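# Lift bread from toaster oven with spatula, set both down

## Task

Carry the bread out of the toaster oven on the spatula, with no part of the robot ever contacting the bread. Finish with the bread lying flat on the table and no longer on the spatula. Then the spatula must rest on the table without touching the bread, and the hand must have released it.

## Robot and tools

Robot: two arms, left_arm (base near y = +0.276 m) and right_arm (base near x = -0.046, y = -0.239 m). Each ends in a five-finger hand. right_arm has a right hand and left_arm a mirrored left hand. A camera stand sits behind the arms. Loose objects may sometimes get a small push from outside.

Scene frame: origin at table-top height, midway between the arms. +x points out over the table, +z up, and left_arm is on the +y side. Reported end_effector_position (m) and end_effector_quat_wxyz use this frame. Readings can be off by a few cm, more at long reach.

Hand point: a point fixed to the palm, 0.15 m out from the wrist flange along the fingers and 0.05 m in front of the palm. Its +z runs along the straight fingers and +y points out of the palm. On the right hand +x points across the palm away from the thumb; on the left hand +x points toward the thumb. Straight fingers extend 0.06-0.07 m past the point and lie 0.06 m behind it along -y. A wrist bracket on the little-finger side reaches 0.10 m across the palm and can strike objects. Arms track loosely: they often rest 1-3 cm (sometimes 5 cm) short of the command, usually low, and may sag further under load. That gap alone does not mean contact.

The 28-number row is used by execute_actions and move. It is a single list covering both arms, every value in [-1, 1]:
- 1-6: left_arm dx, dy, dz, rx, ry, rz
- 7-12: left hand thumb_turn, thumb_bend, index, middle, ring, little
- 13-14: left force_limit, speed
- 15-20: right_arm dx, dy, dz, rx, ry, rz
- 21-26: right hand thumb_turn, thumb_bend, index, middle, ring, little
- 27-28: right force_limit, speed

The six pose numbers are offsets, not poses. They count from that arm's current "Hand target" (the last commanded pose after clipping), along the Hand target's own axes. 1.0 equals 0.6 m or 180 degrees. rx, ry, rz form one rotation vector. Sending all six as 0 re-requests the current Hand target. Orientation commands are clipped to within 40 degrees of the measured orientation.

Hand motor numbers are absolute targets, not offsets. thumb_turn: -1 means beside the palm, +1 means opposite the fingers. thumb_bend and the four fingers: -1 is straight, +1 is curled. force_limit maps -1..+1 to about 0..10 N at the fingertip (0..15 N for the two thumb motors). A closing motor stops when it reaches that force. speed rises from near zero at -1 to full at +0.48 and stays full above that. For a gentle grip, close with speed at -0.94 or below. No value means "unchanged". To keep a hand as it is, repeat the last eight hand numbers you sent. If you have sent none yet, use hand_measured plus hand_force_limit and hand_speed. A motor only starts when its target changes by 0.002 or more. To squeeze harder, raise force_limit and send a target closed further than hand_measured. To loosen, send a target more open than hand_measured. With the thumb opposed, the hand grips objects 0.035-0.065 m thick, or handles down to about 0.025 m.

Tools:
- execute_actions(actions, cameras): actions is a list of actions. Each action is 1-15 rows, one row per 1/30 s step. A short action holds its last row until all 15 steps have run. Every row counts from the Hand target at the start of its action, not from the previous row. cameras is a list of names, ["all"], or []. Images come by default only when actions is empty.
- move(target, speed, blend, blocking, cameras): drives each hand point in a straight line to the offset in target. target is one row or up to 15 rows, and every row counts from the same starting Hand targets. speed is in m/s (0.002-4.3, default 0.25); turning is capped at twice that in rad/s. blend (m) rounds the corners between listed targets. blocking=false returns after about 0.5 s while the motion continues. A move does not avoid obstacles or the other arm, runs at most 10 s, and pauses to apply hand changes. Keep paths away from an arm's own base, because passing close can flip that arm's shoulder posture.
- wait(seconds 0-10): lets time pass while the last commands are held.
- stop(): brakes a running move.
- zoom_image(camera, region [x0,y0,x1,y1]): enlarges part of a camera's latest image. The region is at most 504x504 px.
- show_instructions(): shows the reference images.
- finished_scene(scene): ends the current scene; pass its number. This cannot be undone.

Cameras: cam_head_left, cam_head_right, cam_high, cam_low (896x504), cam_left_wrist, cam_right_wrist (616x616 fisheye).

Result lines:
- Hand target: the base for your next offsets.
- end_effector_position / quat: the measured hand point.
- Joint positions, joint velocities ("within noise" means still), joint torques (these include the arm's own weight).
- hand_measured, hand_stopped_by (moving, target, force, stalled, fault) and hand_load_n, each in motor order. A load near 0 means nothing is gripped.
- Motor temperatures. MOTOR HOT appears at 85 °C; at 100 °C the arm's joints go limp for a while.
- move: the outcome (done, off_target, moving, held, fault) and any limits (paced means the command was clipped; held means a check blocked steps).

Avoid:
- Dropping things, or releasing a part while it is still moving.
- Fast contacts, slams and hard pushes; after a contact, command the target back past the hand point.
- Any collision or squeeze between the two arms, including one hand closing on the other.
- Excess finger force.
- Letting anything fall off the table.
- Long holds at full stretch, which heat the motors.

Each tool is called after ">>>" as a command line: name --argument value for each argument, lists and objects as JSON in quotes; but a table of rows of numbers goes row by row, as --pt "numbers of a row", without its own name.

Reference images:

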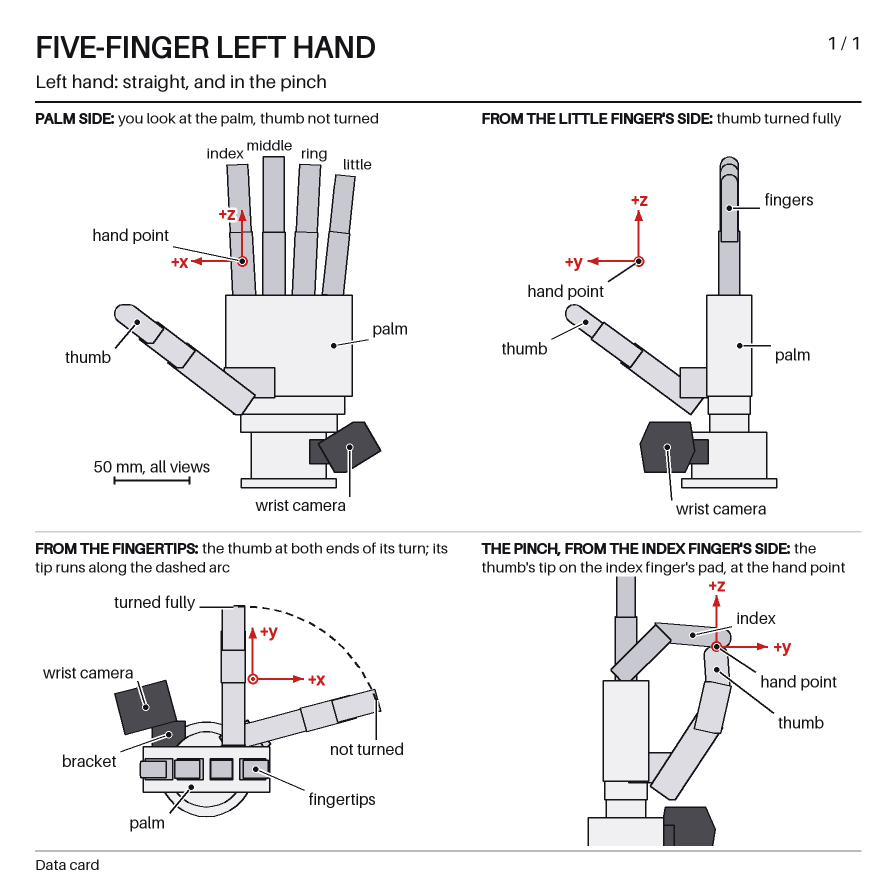

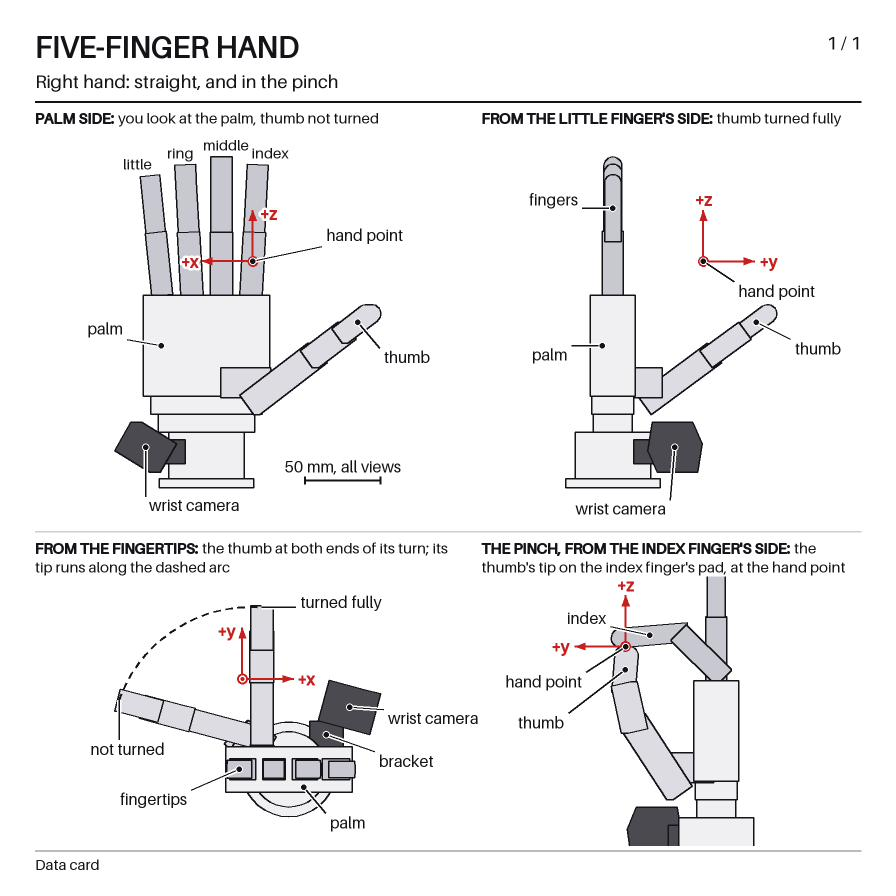

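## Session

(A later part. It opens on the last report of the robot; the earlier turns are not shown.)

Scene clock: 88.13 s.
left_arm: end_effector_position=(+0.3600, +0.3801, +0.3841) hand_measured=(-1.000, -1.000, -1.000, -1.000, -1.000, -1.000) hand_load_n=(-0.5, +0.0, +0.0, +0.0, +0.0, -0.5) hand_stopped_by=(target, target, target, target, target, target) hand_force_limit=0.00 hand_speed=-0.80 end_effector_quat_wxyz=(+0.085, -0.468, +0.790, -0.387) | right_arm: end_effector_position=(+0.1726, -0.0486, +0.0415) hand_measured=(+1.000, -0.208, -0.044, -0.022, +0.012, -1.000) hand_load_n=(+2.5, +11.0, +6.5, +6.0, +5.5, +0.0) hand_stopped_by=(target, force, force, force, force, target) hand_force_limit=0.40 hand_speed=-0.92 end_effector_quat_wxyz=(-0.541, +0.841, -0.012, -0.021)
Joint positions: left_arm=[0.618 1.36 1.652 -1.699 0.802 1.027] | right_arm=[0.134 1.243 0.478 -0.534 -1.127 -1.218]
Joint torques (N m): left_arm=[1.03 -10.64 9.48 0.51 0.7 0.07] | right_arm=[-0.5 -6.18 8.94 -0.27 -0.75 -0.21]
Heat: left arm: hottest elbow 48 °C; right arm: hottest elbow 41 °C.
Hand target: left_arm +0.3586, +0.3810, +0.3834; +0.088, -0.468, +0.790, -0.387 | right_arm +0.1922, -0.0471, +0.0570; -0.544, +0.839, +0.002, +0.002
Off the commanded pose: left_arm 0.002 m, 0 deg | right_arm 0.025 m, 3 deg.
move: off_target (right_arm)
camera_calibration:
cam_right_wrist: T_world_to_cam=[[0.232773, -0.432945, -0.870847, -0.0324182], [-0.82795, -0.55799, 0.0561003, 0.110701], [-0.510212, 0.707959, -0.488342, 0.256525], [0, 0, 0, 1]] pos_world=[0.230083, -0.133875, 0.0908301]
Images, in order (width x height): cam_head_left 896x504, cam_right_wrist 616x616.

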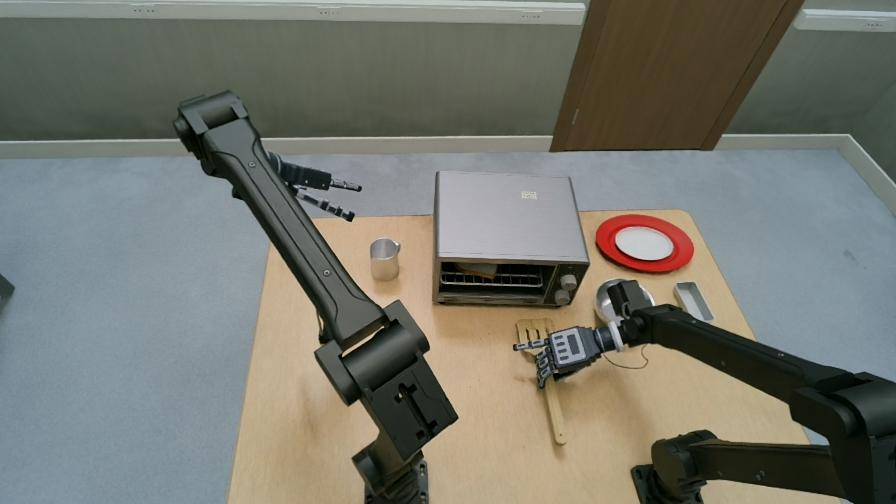

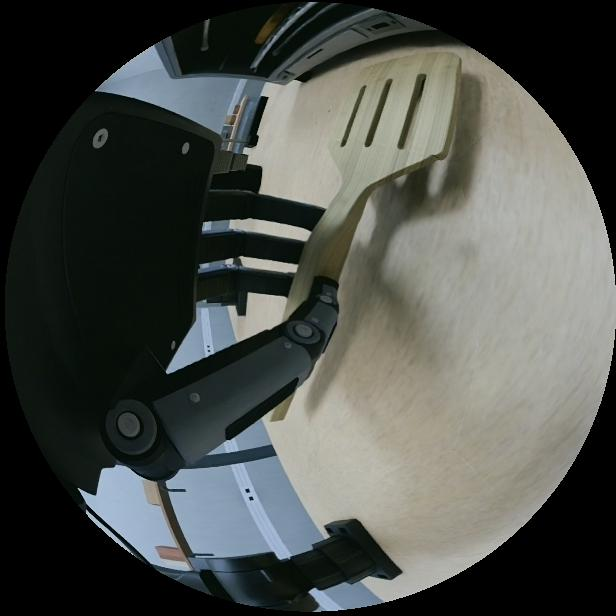

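>>> move --pt "0 0 0 0 0 0 -1 -1 -1 -1 -1 -1 0 -0.8 0.0133 -0.3594 -0.1473 0 0 0 1 -0.2 0.0 0.0 0.03 -1 0.4 -0.92" --pt "0 0 0 0 0 0 -1 -1 -1 -1 -1 -1 0 -0.8 0.3633 -0.3655 -0.1134 0 0 0 1 -0.2 0.0 0.0 0.03 -1 0.4 -0.92" --speed 0.12 --blend '[0.03,0]' --cameras '["all"]'

Scene clock: 93.40 s.
left_arm: end_effector_position=(+0.3600, +0.3801, +0.3841) hand_measured=(-1.000, -1.000, -1.000, -1.000, -1.000, -1.000) hand_load_n=(+0.0, +0.0, +0.0, +0.0, +0.0, +0.0) hand_stopped_by=(target, target, target, target, target, target) hand_force_limit=0.00 hand_speed=-0.80 end_effector_quat_wxyz=(+0.085, -0.468, +0.790, -0.387) | right_arm: end_effector_position=(+0.3936, -0.0181, +0.2730) hand_measured=(+1.000, -0.208, -0.044, -0.022, +0.012, -1.000) hand_load_n=(+2.5, +11.0, +6.5, +6.0, +5.5, +0.0) hand_stopped_by=(target, force, force, force, force, target) hand_force_limit=0.40 hand_speed=-0.92 end_effector_quat_wxyz=(-0.541, +0.841, -0.007, -0.013)
Joint positions: left_arm=[0.618 1.36 1.652 -1.699 0.802 1.027] | right_arm=[0.129 1.543 1.458 -1.208 -1.126 -1.233]
Joint torques (N m): left_arm=[1.08 -10.64 9.51 0.47 0.7 0.06] | right_arm=[-0.79 -11.05 12.03 -0.39 -0.86 -0.24]
Heat: left arm: hottest elbow 48 °C; right arm: hottest elbow 42 °C.
Hand target: left_arm +0.3586, +0.3810, +0.3834; +0.088, -0.468, +0.790, -0.387 | right_arm +0.4092, -0.0195, +0.2860; -0.544, +0.839, +0.002, +0.002
Off the commanded pose: left_arm 0.002 m, 0 deg | right_arm 0.020 m, 2 deg.
move: off_target (right_arm)
camera_calibration:
cam_left_wrist: T_world_to_cam=[[0.474575, -0.44462, 0.759666, -0.292722], [-0.87553, -0.327372, 0.355351, 0.306446], [0.0906966, -0.833751, -0.544641, 0.610699], [0, 0, 0, 1]] pos_world=[0.351833, 0.479343, 0.446086]
cam_right_wrist: T_world_to_cam=[[0.249739, -0.432458, -0.866378, 0.122979], [-0.82852, -0.558531, 0.0399677, 0.30233], [-0.501184, 0.70783, -0.497787, 0.459742], [0, 0, 0, 1]] pos_world=[0.450189, -0.103375, 0.323317]

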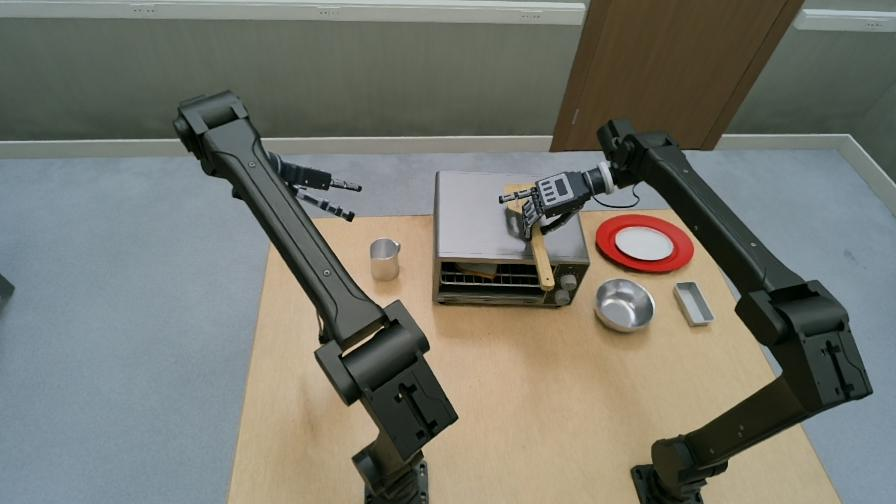

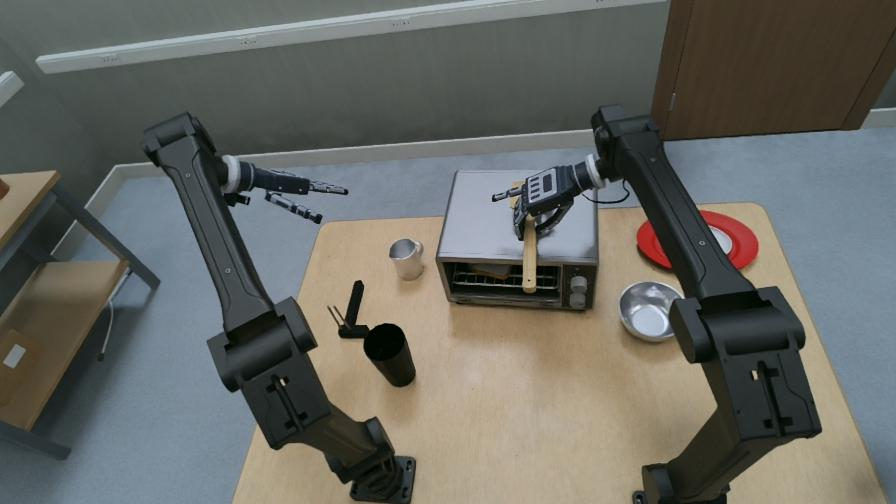

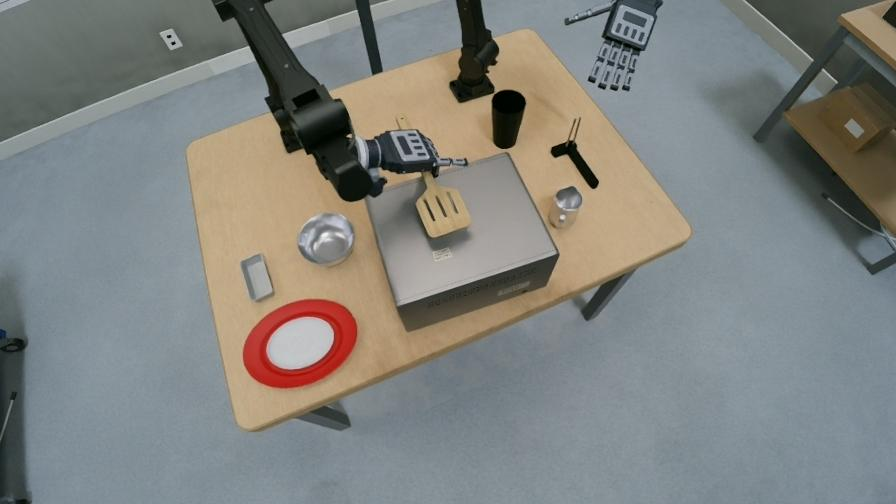

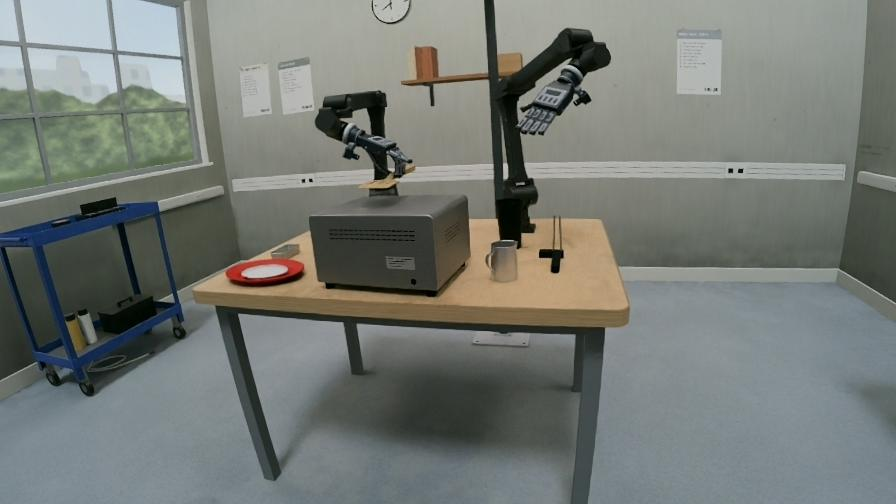

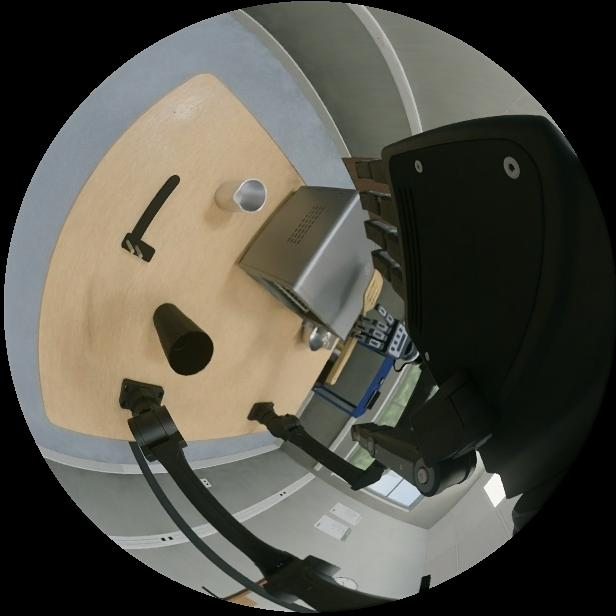

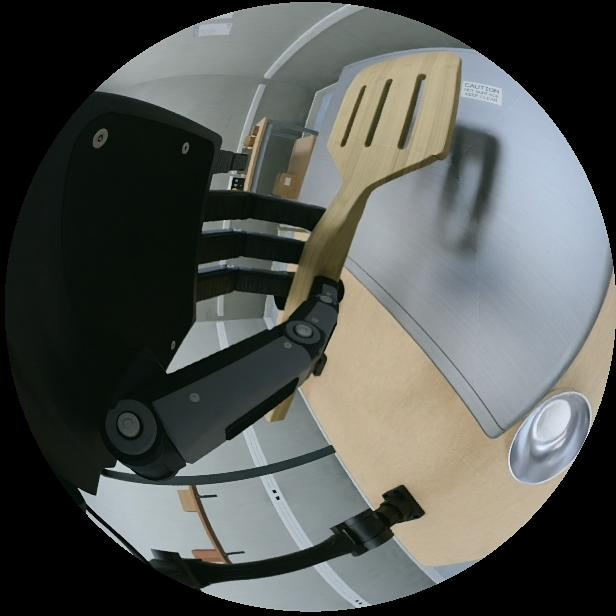

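>>> move --pt "0 0 0 0 0 0 -1 -1 -1 -1 -1 -1 0 -0.8 0.0367 0 0 0 0 0 1 -0.2 0.0 0.0 0.03 -1 0.4 -0.92" --pt "0 0 0 0 0 0 -1 -1 -1 -1 -1 -1 0 -0.8 0.0367 0.0853 0.038 0 0 0 1 -0.2 0.0 0.0 0.03 -1 0.4 -0.92" --speed 0.06 --blend '[0.005,0]' --cameras '["cam_low","cam_right_wrist","cam_head_left","cam_head_right"]'

>>> zoom_image --camera "cam_low" --region '[300, 130, 480, 230]'

>>> zoom_image --camera "cam_right_wrist" --region '[220, 80, 560, 420]'

Scene clock: 95.57 s.
left_arm: end_effector_position=(+0.3600, +0.3801, +0.3841) hand_measured=(-1.000, -1.000, -1.000, -1.000, -1.000, -1.000) hand_load_n=(-0.5, +0.0, +0.0, +0.0, +0.0, +0.0) hand_stopped_by=(target, target, target, target, target, target) hand_force_limit=0.00 hand_speed=-0.80 end_effector_quat_wxyz=(+0.085, -0.468, +0.790, -0.387) | right_arm: end_effector_position=(+0.4243, -0.0158, +0.2375) hand_measured=(+1.000, -0.208, -0.044, -0.022, +0.012, -1.000) hand_load_n=(+2.5, +11.0, +6.5, +6.0, +5.5, +0.0) hand_stopped_by=(target, force, force, force, force, target) hand_force_limit=0.40 hand_speed=-0.92 end_effector_quat_wxyz=(-0.543, +0.840, +0.002, -0.003)
Joint positions: left_arm=[0.618 1.36 1.652 -1.699 0.802 1.027] | right_arm=[0.124 1.625 1.462 -1.12 -1.128 -1.252]
Joint torques (N m): left_arm=[0.97 -10.64 9.51 0.43 0.7 0.06] | right_arm=[-1.08 -12.16 7.6 0.76 -0.88 -0.21]
Heat: left arm: hottest elbow 49 °C; right arm: hottest elbow 42 °C.
Hand target: left_arm +0.3586, +0.3810, +0.3834; +0.088, -0.468, +0.790, -0.387 | right_arm +0.4313, -0.0194, +0.2300; -0.544, +0.839, +0.002, +0.001
Off the commanded pose: left_arm 0.002 m, 0 deg | right_arm 0.011 m, 1 deg.
move: off_target (right_arm)
camera_calibration:
cam_right_wrist: T_world_to_cam=[[0.274363, -0.428102, -0.861077, 0.0739166], [-0.827041, -0.561919, 0.015851, 0.335515], [-0.490641, 0.707797, -0.508228, 0.453877], [0, 0, 0, 1]] pos_world=[0.479895, -0.101076, 0.289002]
Images, in order (width x height): cam_head_left 896x504, cam_head_right 896x504, cam_low 896x504, cam_right_wrist 616x616.

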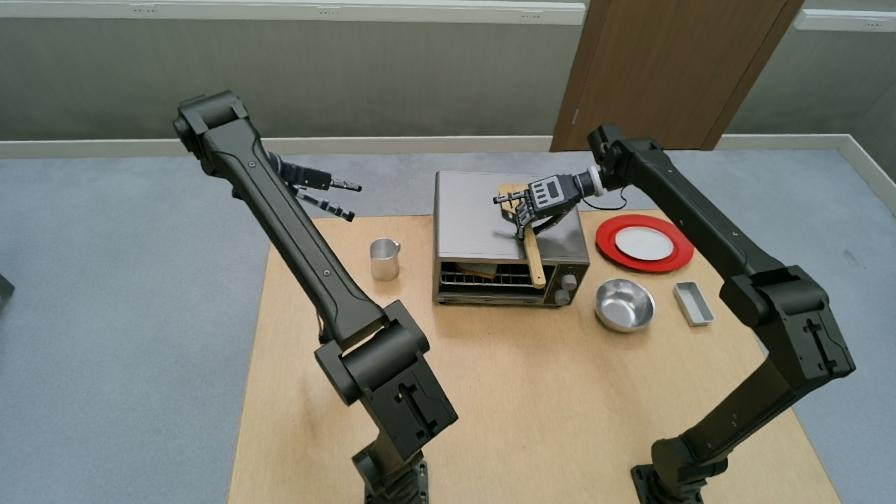

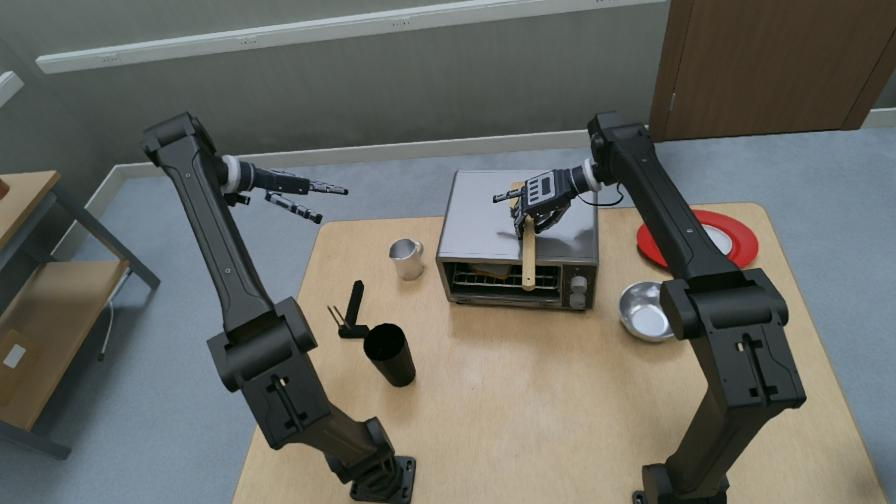

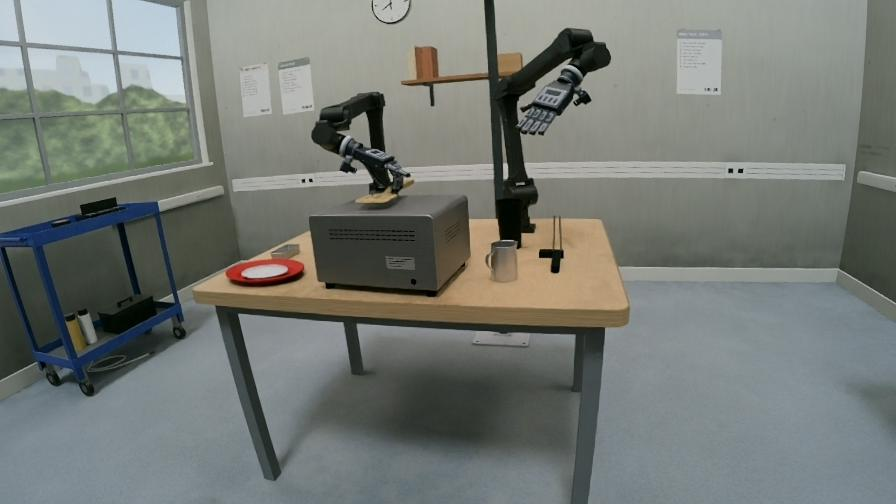

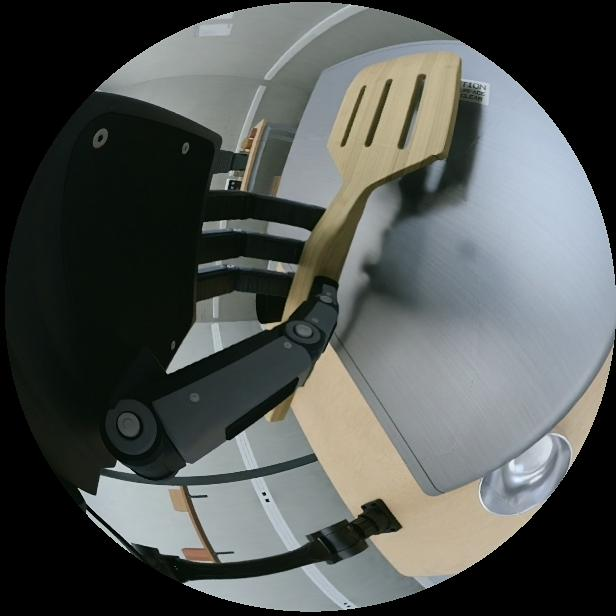

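Scaled by 2.800 from the camera's 896x504 image, which has a finer 1280x720 frame.

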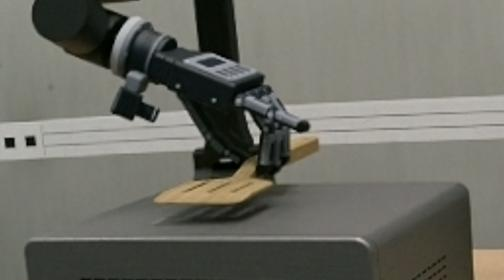

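Scaled by 1.482 from the camera's 616x616 image, which has a finer 880x880 frame.

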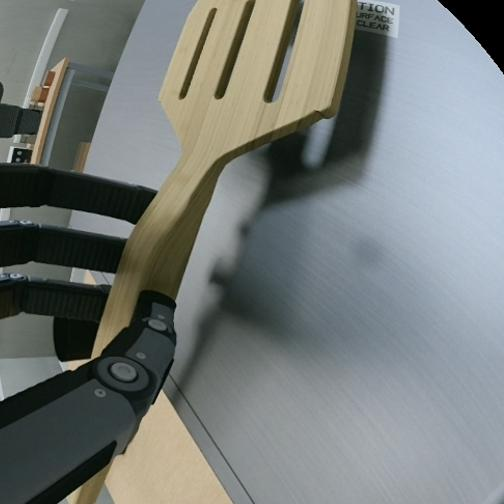

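>>> move --target '[0,0,0,0,0,0,-1,-1,-1,-1,-1,-1,0,-0.8,-0.0133,0.0304,0.0136,0,0,0,1,-0.2,0.0,0.0,0.03,-1,0.4,-0.92]' --speed 0.04 --cameras '["cam_low","cam_right_wrist"]'

>>> zoom_image --camera "cam_low" --region '[300, 130, 480, 230]'

>>> zoom_image --camera "cam_right_wrist" --region '[220, 80, 560, 420]'

Scene clock: 96.70 s.
left_arm: end_effector_position=(+0.3600, +0.3801, +0.3841) hand_measured=(-1.000, -1.000, -1.000, -1.000, -1.000, -1.000) hand_load_n=(+0.0, +0.0, +0.0, +0.0, +0.0, +0.0) hand_stopped_by=(target, target, target, target, target, target) hand_force_limit=0.00 hand_speed=-0.80 end_effector_quat_wxyz=(+0.085, -0.468, +0.790, -0.387) | right_arm: end_effector_position=(+0.4197, -0.0155, +0.2172) hand_measured=(+1.000, -0.208, -0.044, -0.022, +0.012, -1.000) hand_load_n=(+2.5, +11.5, +6.5, +6.0, +5.0, +0.0) hand_stopped_by=(target, force, force, force, force, target) hand_force_limit=0.40 hand_speed=-0.92 end_effector_quat_wxyz=(-0.546, +0.838, +0.003, -0.004)
Joint positions: left_arm=[0.618 1.36 1.652 -1.699 0.802 1.027] | right_arm=[0.124 1.625 1.404 -1.063 -1.136 -1.252]
Joint torques (N m): left_arm=[0.97 -10.58 9.5 0.44 0.71 0.06] | right_arm=[-1.08 -13.45 6.9 0.95 -0.5 -0.14]
Heat: left arm: hottest elbow 49 °C; right arm: hottest elbow 42 °C.
Hand target: left_arm +0.3586, +0.3810, +0.3834; +0.088, -0.468, +0.790, -0.387 | right_arm +0.4234, -0.0193, +0.2099; -0.544, +0.839, +0.002, +0.001
Off the commanded pose: left_arm 0.002 m, 0 deg | right_arm 0.009 m, 1 deg.
move: done
camera_calibration:
cam_right_wrist: T_world_to_cam=[[0.275124, -0.420865, -0.864396, 0.0583241], [-0.825607, -0.56412, 0.0118857, 0.332505], [-0.492625, 0.710381, -0.502672, 0.440741], [0, 0, 0, 1]] pos_world=[0.475592, -0.100975, 0.268011]
Images, in order (width x height): cam_low 896x504, cam_right_wrist 616x616.

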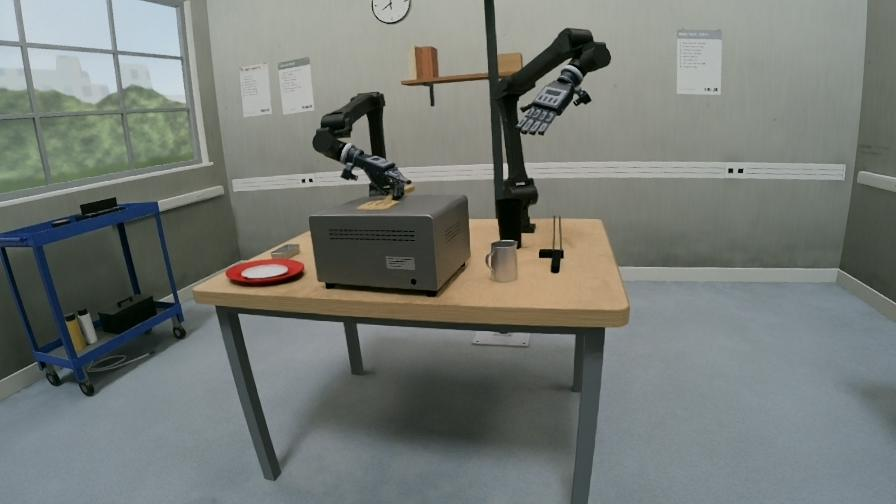

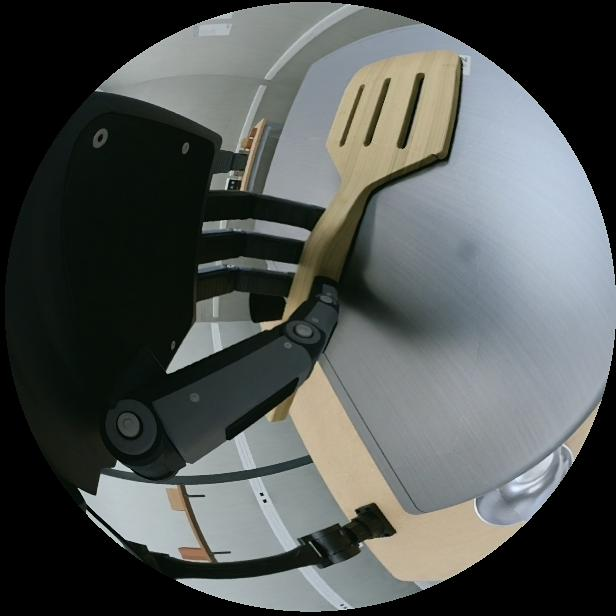

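Scaled by 2.800 from the camera's 896x504 image, which has a finer 1280x720 frame.

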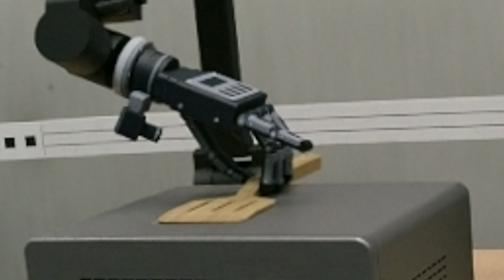

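Scaled by 1.482 from the camera's 616x616 image, which has a finer 880x880 frame.

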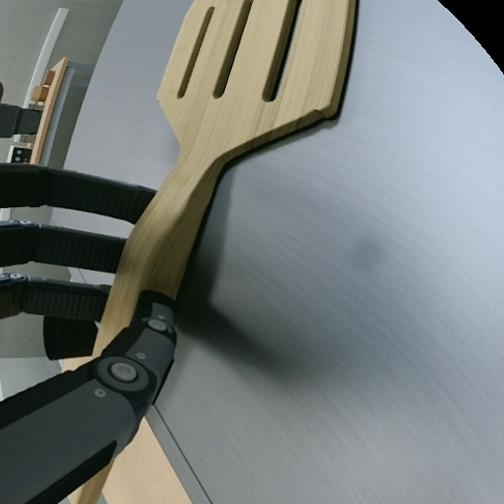

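>>> move --target '[0,0,0,0,0,0,-1,-1,-1,-1,-1,-1,0,-0.8,0,0.0152,0.0068,0,0,0,1,-0.2,0.0,0.0,0.03,-1,0.4,-0.92]' --speed 0.03 --cameras '["cam_low","cam_right_wrist"]'

>>> zoom_image --camera "cam_low" --region '[300, 130, 480, 230]'

>>> zoom_image --camera "cam_right_wrist" --region '[220, 80, 560, 420]'

Scene clock: 97.73 s.
left_arm: end_effector_position=(+0.3600, +0.3801, +0.3841) hand_measured=(-1.000, -1.000, -1.000, -1.000, -1.000, -1.000) hand_load_n=(+0.0, +0.0, +0.0, +0.0, +0.0, +0.0) hand_stopped_by=(target, target, target, target, target, target) hand_force_limit=0.00 hand_speed=-0.80 end_effector_quat_wxyz=(+0.085, -0.468, +0.790, -0.387) | right_arm: end_effector_position=(+0.4200, -0.0144, +0.2153) hand_measured=(+1.000, -0.208, -0.044, -0.022, +0.012, -1.000) hand_load_n=(+3.0, +11.0, +6.5, +5.5, +5.0, +0.0) hand_stopped_by=(target, force, force, force, force, target) hand_force_limit=0.40 hand_speed=-0.92 end_effector_quat_wxyz=(-0.551, +0.834, +0.006, -0.001)
Joint positions: left_arm=[0.618 1.36 1.652 -1.699 0.802 1.027] | right_arm=[0.124 1.624 1.394 -1.044 -1.148 -1.252]
Joint torques (N m): left_arm=[1.03 -10.58 9.52 0.43 0.71 0.05] | right_arm=[-0.85 -12.63 6.16 1.16 -0.01 -0.19]
Heat: left arm: hottest elbow 49 °C; right arm: hottest elbow 42 °C.
Hand target: left_arm +0.3586, +0.3810, +0.3834; +0.088, -0.468, +0.790, -0.387 | right_arm +0.4236, -0.0193, +0.2000; -0.544, +0.839, +0.002, +0.001
Off the commanded pose: left_arm 0.002 m, 0 deg | right_arm 0.017 m, 1 deg.
move: off_target (right_arm)
camera_calibration:
cam_right_wrist: T_world_to_cam=[[0.282391, -0.409726, -0.867398, 0.0548549], [-0.824233, -0.566251, -0.000863203, 0.335474], [-0.490811, 0.715182, -0.497614, 0.437386], [0, 0, 0, 1]] pos_world=[0.475692, -0.100372, 0.26552]
Images, in order (width x height): cam_low 896x504, cam_right_wrist 616x616.

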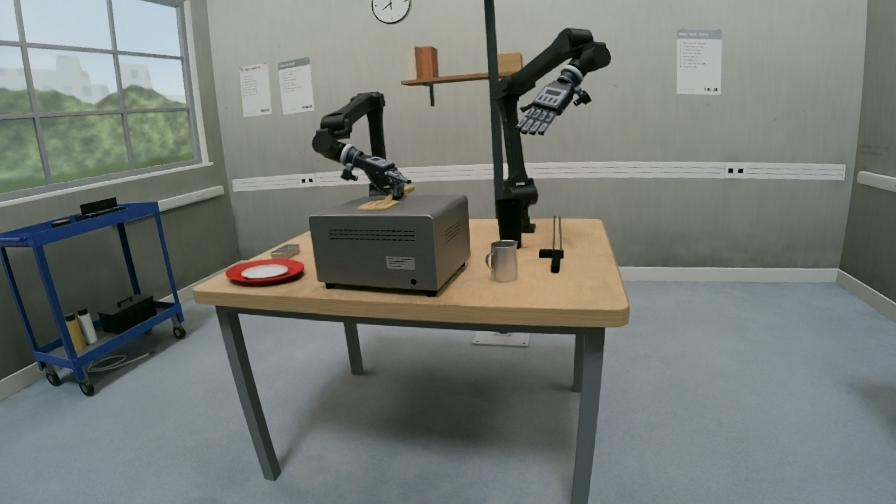

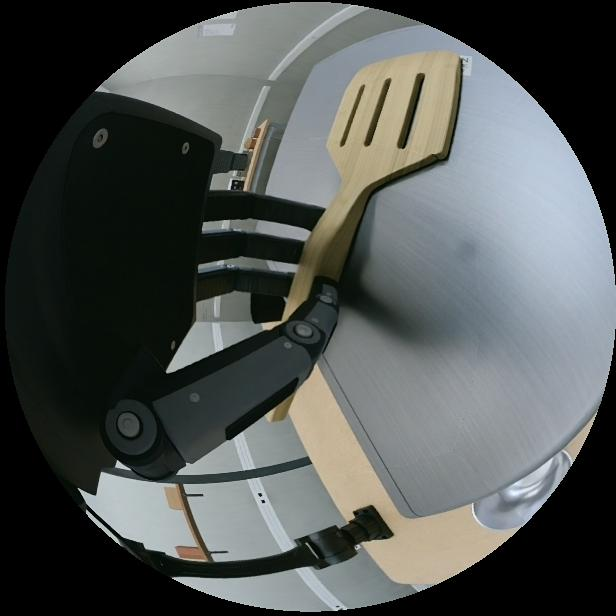

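Scaled by 2.800 from the camera's 896x504 image, which has a finer 1280x720 frame.

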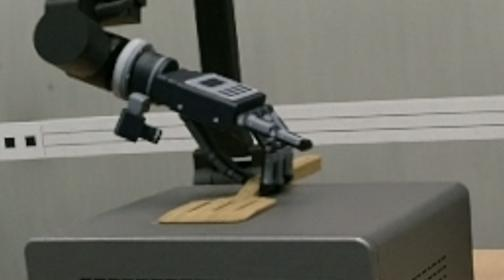

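Scaled by 1.482 from the camera's 616x616 image, which has a finer 880x880 frame.

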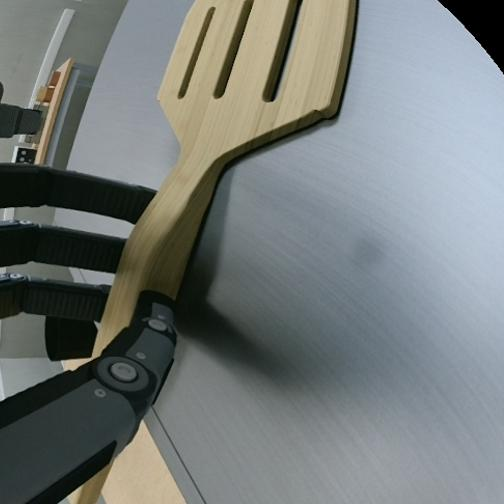

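>>> execute_actions --actions '[[[0,0,0,0,0,0,-1,-1,-1,-1,-1,-1,0,-0.8,0,-0.0167,-0.0075,0,0,0,1,-0.2,0.0,0.0,0.03,-1,0.4,-0.92]],[[0,0,0,0,0,0,-1,-1,-1,-1,-1,-1,0,-0.8,0,0,0,0,0,0,1,-0.38,-0.4,-0.4,-0.4,-1,0.4,-0.6]]]'

>>> wait --seconds 1.5 --cameras '["cam_right_wrist"]'

>>> zoom_image --camera "cam_right_wrist" --region '[220, 80, 560, 420]'

Scene clock: 99.10 s.
left_arm: end_effector_position=(+0.3600, +0.3801, +0.3841) hand_measured=(-1.000, -1.000, -1.000, -1.000, -1.000, -1.000) hand_load_n=(-0.5, +0.0, +0.0, +0.0, +0.0, +0.0) hand_stopped_by=(target, target, target, target, target, target) hand_force_limit=0.00 hand_speed=-0.80 end_effector_quat_wxyz=(+0.085, -0.468, +0.790, -0.387) | right_arm: end_effector_position=(+0.4212, -0.0171, +0.2148) hand_measured=(+1.000, -0.378, -0.400, -0.400, -0.400, -1.000) hand_load_n=(-1.5, -2.5, +0.0, +0.0, +0.0, +0.0) hand_stopped_by=(target, target, target, target, target, target) hand_force_limit=0.40 hand_speed=-0.60 end_effector_quat_wxyz=(-0.548, +0.836, +0.004, +0.001)
Joint positions: left_arm=[0.618 1.36 1.652 -1.699 0.802 1.027] | right_arm=[0.12 1.623 1.394 -1.044 -1.14 -1.252]
Joint torques (N m): left_arm=[1.03 -10.7 9.52 0.49 0.71 0.06] | right_arm=[-0.26 -13.04 7.84 -0.01 -0.34 -0.15]
Heat: left arm: hottest elbow 49 °C; right arm: hottest elbow 42 °C.
Hand target: left_arm +0.3586, +0.3810, +0.3834; +0.088, -0.468, +0.790, -0.387 | right_arm +0.4235, -0.0195, +0.2111; -0.544, +0.839, +0.002, +0.002
Off the commanded pose: left_arm 0.002 m, 0 deg | right_arm 0.005 m, 1 deg.
Step readings (end_effector_position of left_arm | right_arm):
0: (+0.3600, +0.3801, +0.3841) | (+0.4200, -0.0144, +0.2155)
1: (+0.3600, +0.3801, +0.3841) | (+0.4200, -0.0144, +0.2155)
2: (+0.3600, +0.3801, +0.3841) | (+0.4200, -0.0144, +0.2155)
4: (+0.3600, +0.3801, +0.3841) | (+0.4199, -0.0144, +0.2157)
8: (+0.3600, +0.3801, +0.3841) | (+0.4199, -0.0144, +0.2157)
15: (+0.3600, +0.3801, +0.3841) | (+0.4199, -0.0144, +0.2157)
16: (+0.3600, +0.3801, +0.3841) | (+0.4199, -0.0144, +0.2157)
17: (+0.3600, +0.3801, +0.3841) | (+0.4199, -0.0144, +0.2157)
19: (+0.3600, +0.3801, +0.3841) | (+0.4203, -0.0152, +0.2157)
23: (+0.3600, +0.3801, +0.3841) | (+0.4212, -0.0172, +0.2148)
30: (+0.3600, +0.3801, +0.3841) | (+0.4212, -0.0171, +0.2148)

Scene clock: 100.60 s.
left_arm: end_effector_position=(+0.3600, +0.3801, +0.3841) hand_measured=(-1.000, -1.000, -1.000, -1.000, -1.000, -1.000) hand_load_n=(+0.0, +0.0, +0.0, -0.5, +0.0, +0.0) hand_stopped_by=(target, target, target, target, target, target) hand_force_limit=0.00 hand_speed=-0.80 end_effector_quat_wxyz=(+0.085, -0.468, +0.790, -0.387) | right_arm: end_effector_position=(+0.4212, -0.0171, +0.2148) hand_measured=(+1.000, -0.378, -0.400, -0.400, -0.400, -1.000) hand_load_n=(-1.5, -2.5, +0.0, +0.0, +0.0, +0.0) hand_stopped_by=(target, target, target, target, target, target) hand_force_limit=0.40 hand_speed=-0.60 end_effector_quat_wxyz=(-0.548, +0.836, +0.004, +0.001)
Joint positions: left_arm=[0.618 1.36 1.652 -1.699 0.802 1.027] | right_arm=[0.12 1.623 1.394 -1.044 -1.14 -1.252]
Joint torques (N m): left_arm=[1.08 -10.46 9.46 0.46 0.69 0.06] | right_arm=[-0.97 -12.75 7.79 -0.06 -0.34 -0.16]
Heat: left arm: hottest elbow 49 °C; right arm: hottest elbow 42 °C.
Hand target: left_arm +0.3586, +0.3810, +0.3834; +0.088, -0.468, +0.790, -0.387 | right_arm +0.4235, -0.0195, +0.2111; -0.544, +0.839, +0.002, +0.002
Off the commanded pose: left_arm 0.002 m, 0 deg | right_arm 0.005 m, 1 deg.
wait: 1.50 s; at rest by 0.17 s
camera_calibration:
cam_right_wrist: T_world_to_cam=[[0.282064, -0.417825, -0.863633, 0.0521774], [-0.827674, -0.561208, 0.0011926, 0.335977], [-0.485176, 0.71447, -0.50412, 0.438682], [0, 0, 0, 1]] pos_world=[0.4762, -0.103071, 0.26581]
Images, in order (width x height): cam_right_wrist 616x616.

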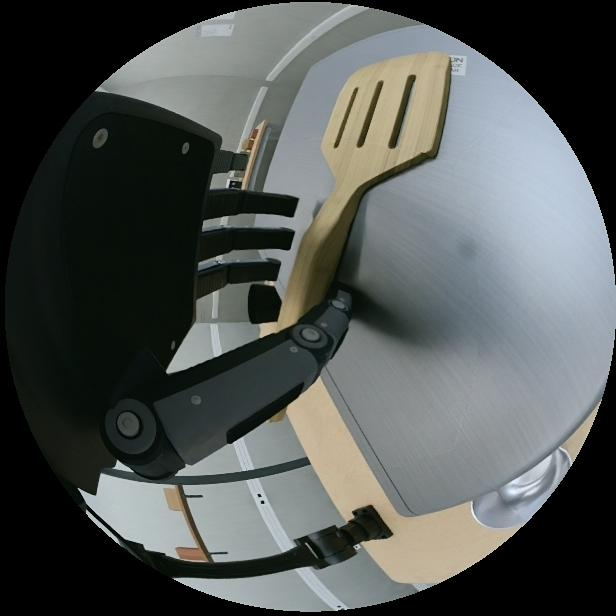

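Scaled by 1.482 from the camera's 616x616 image, which has a finer 880x880 frame.

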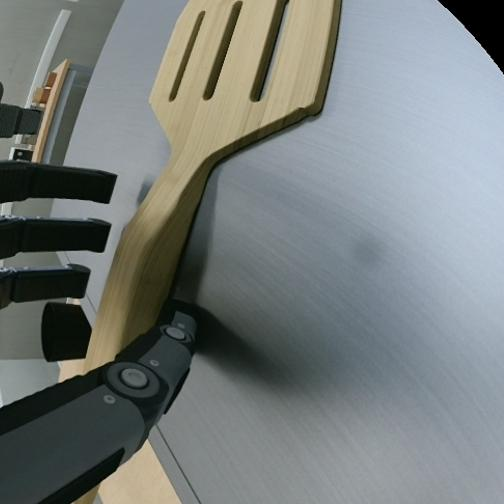

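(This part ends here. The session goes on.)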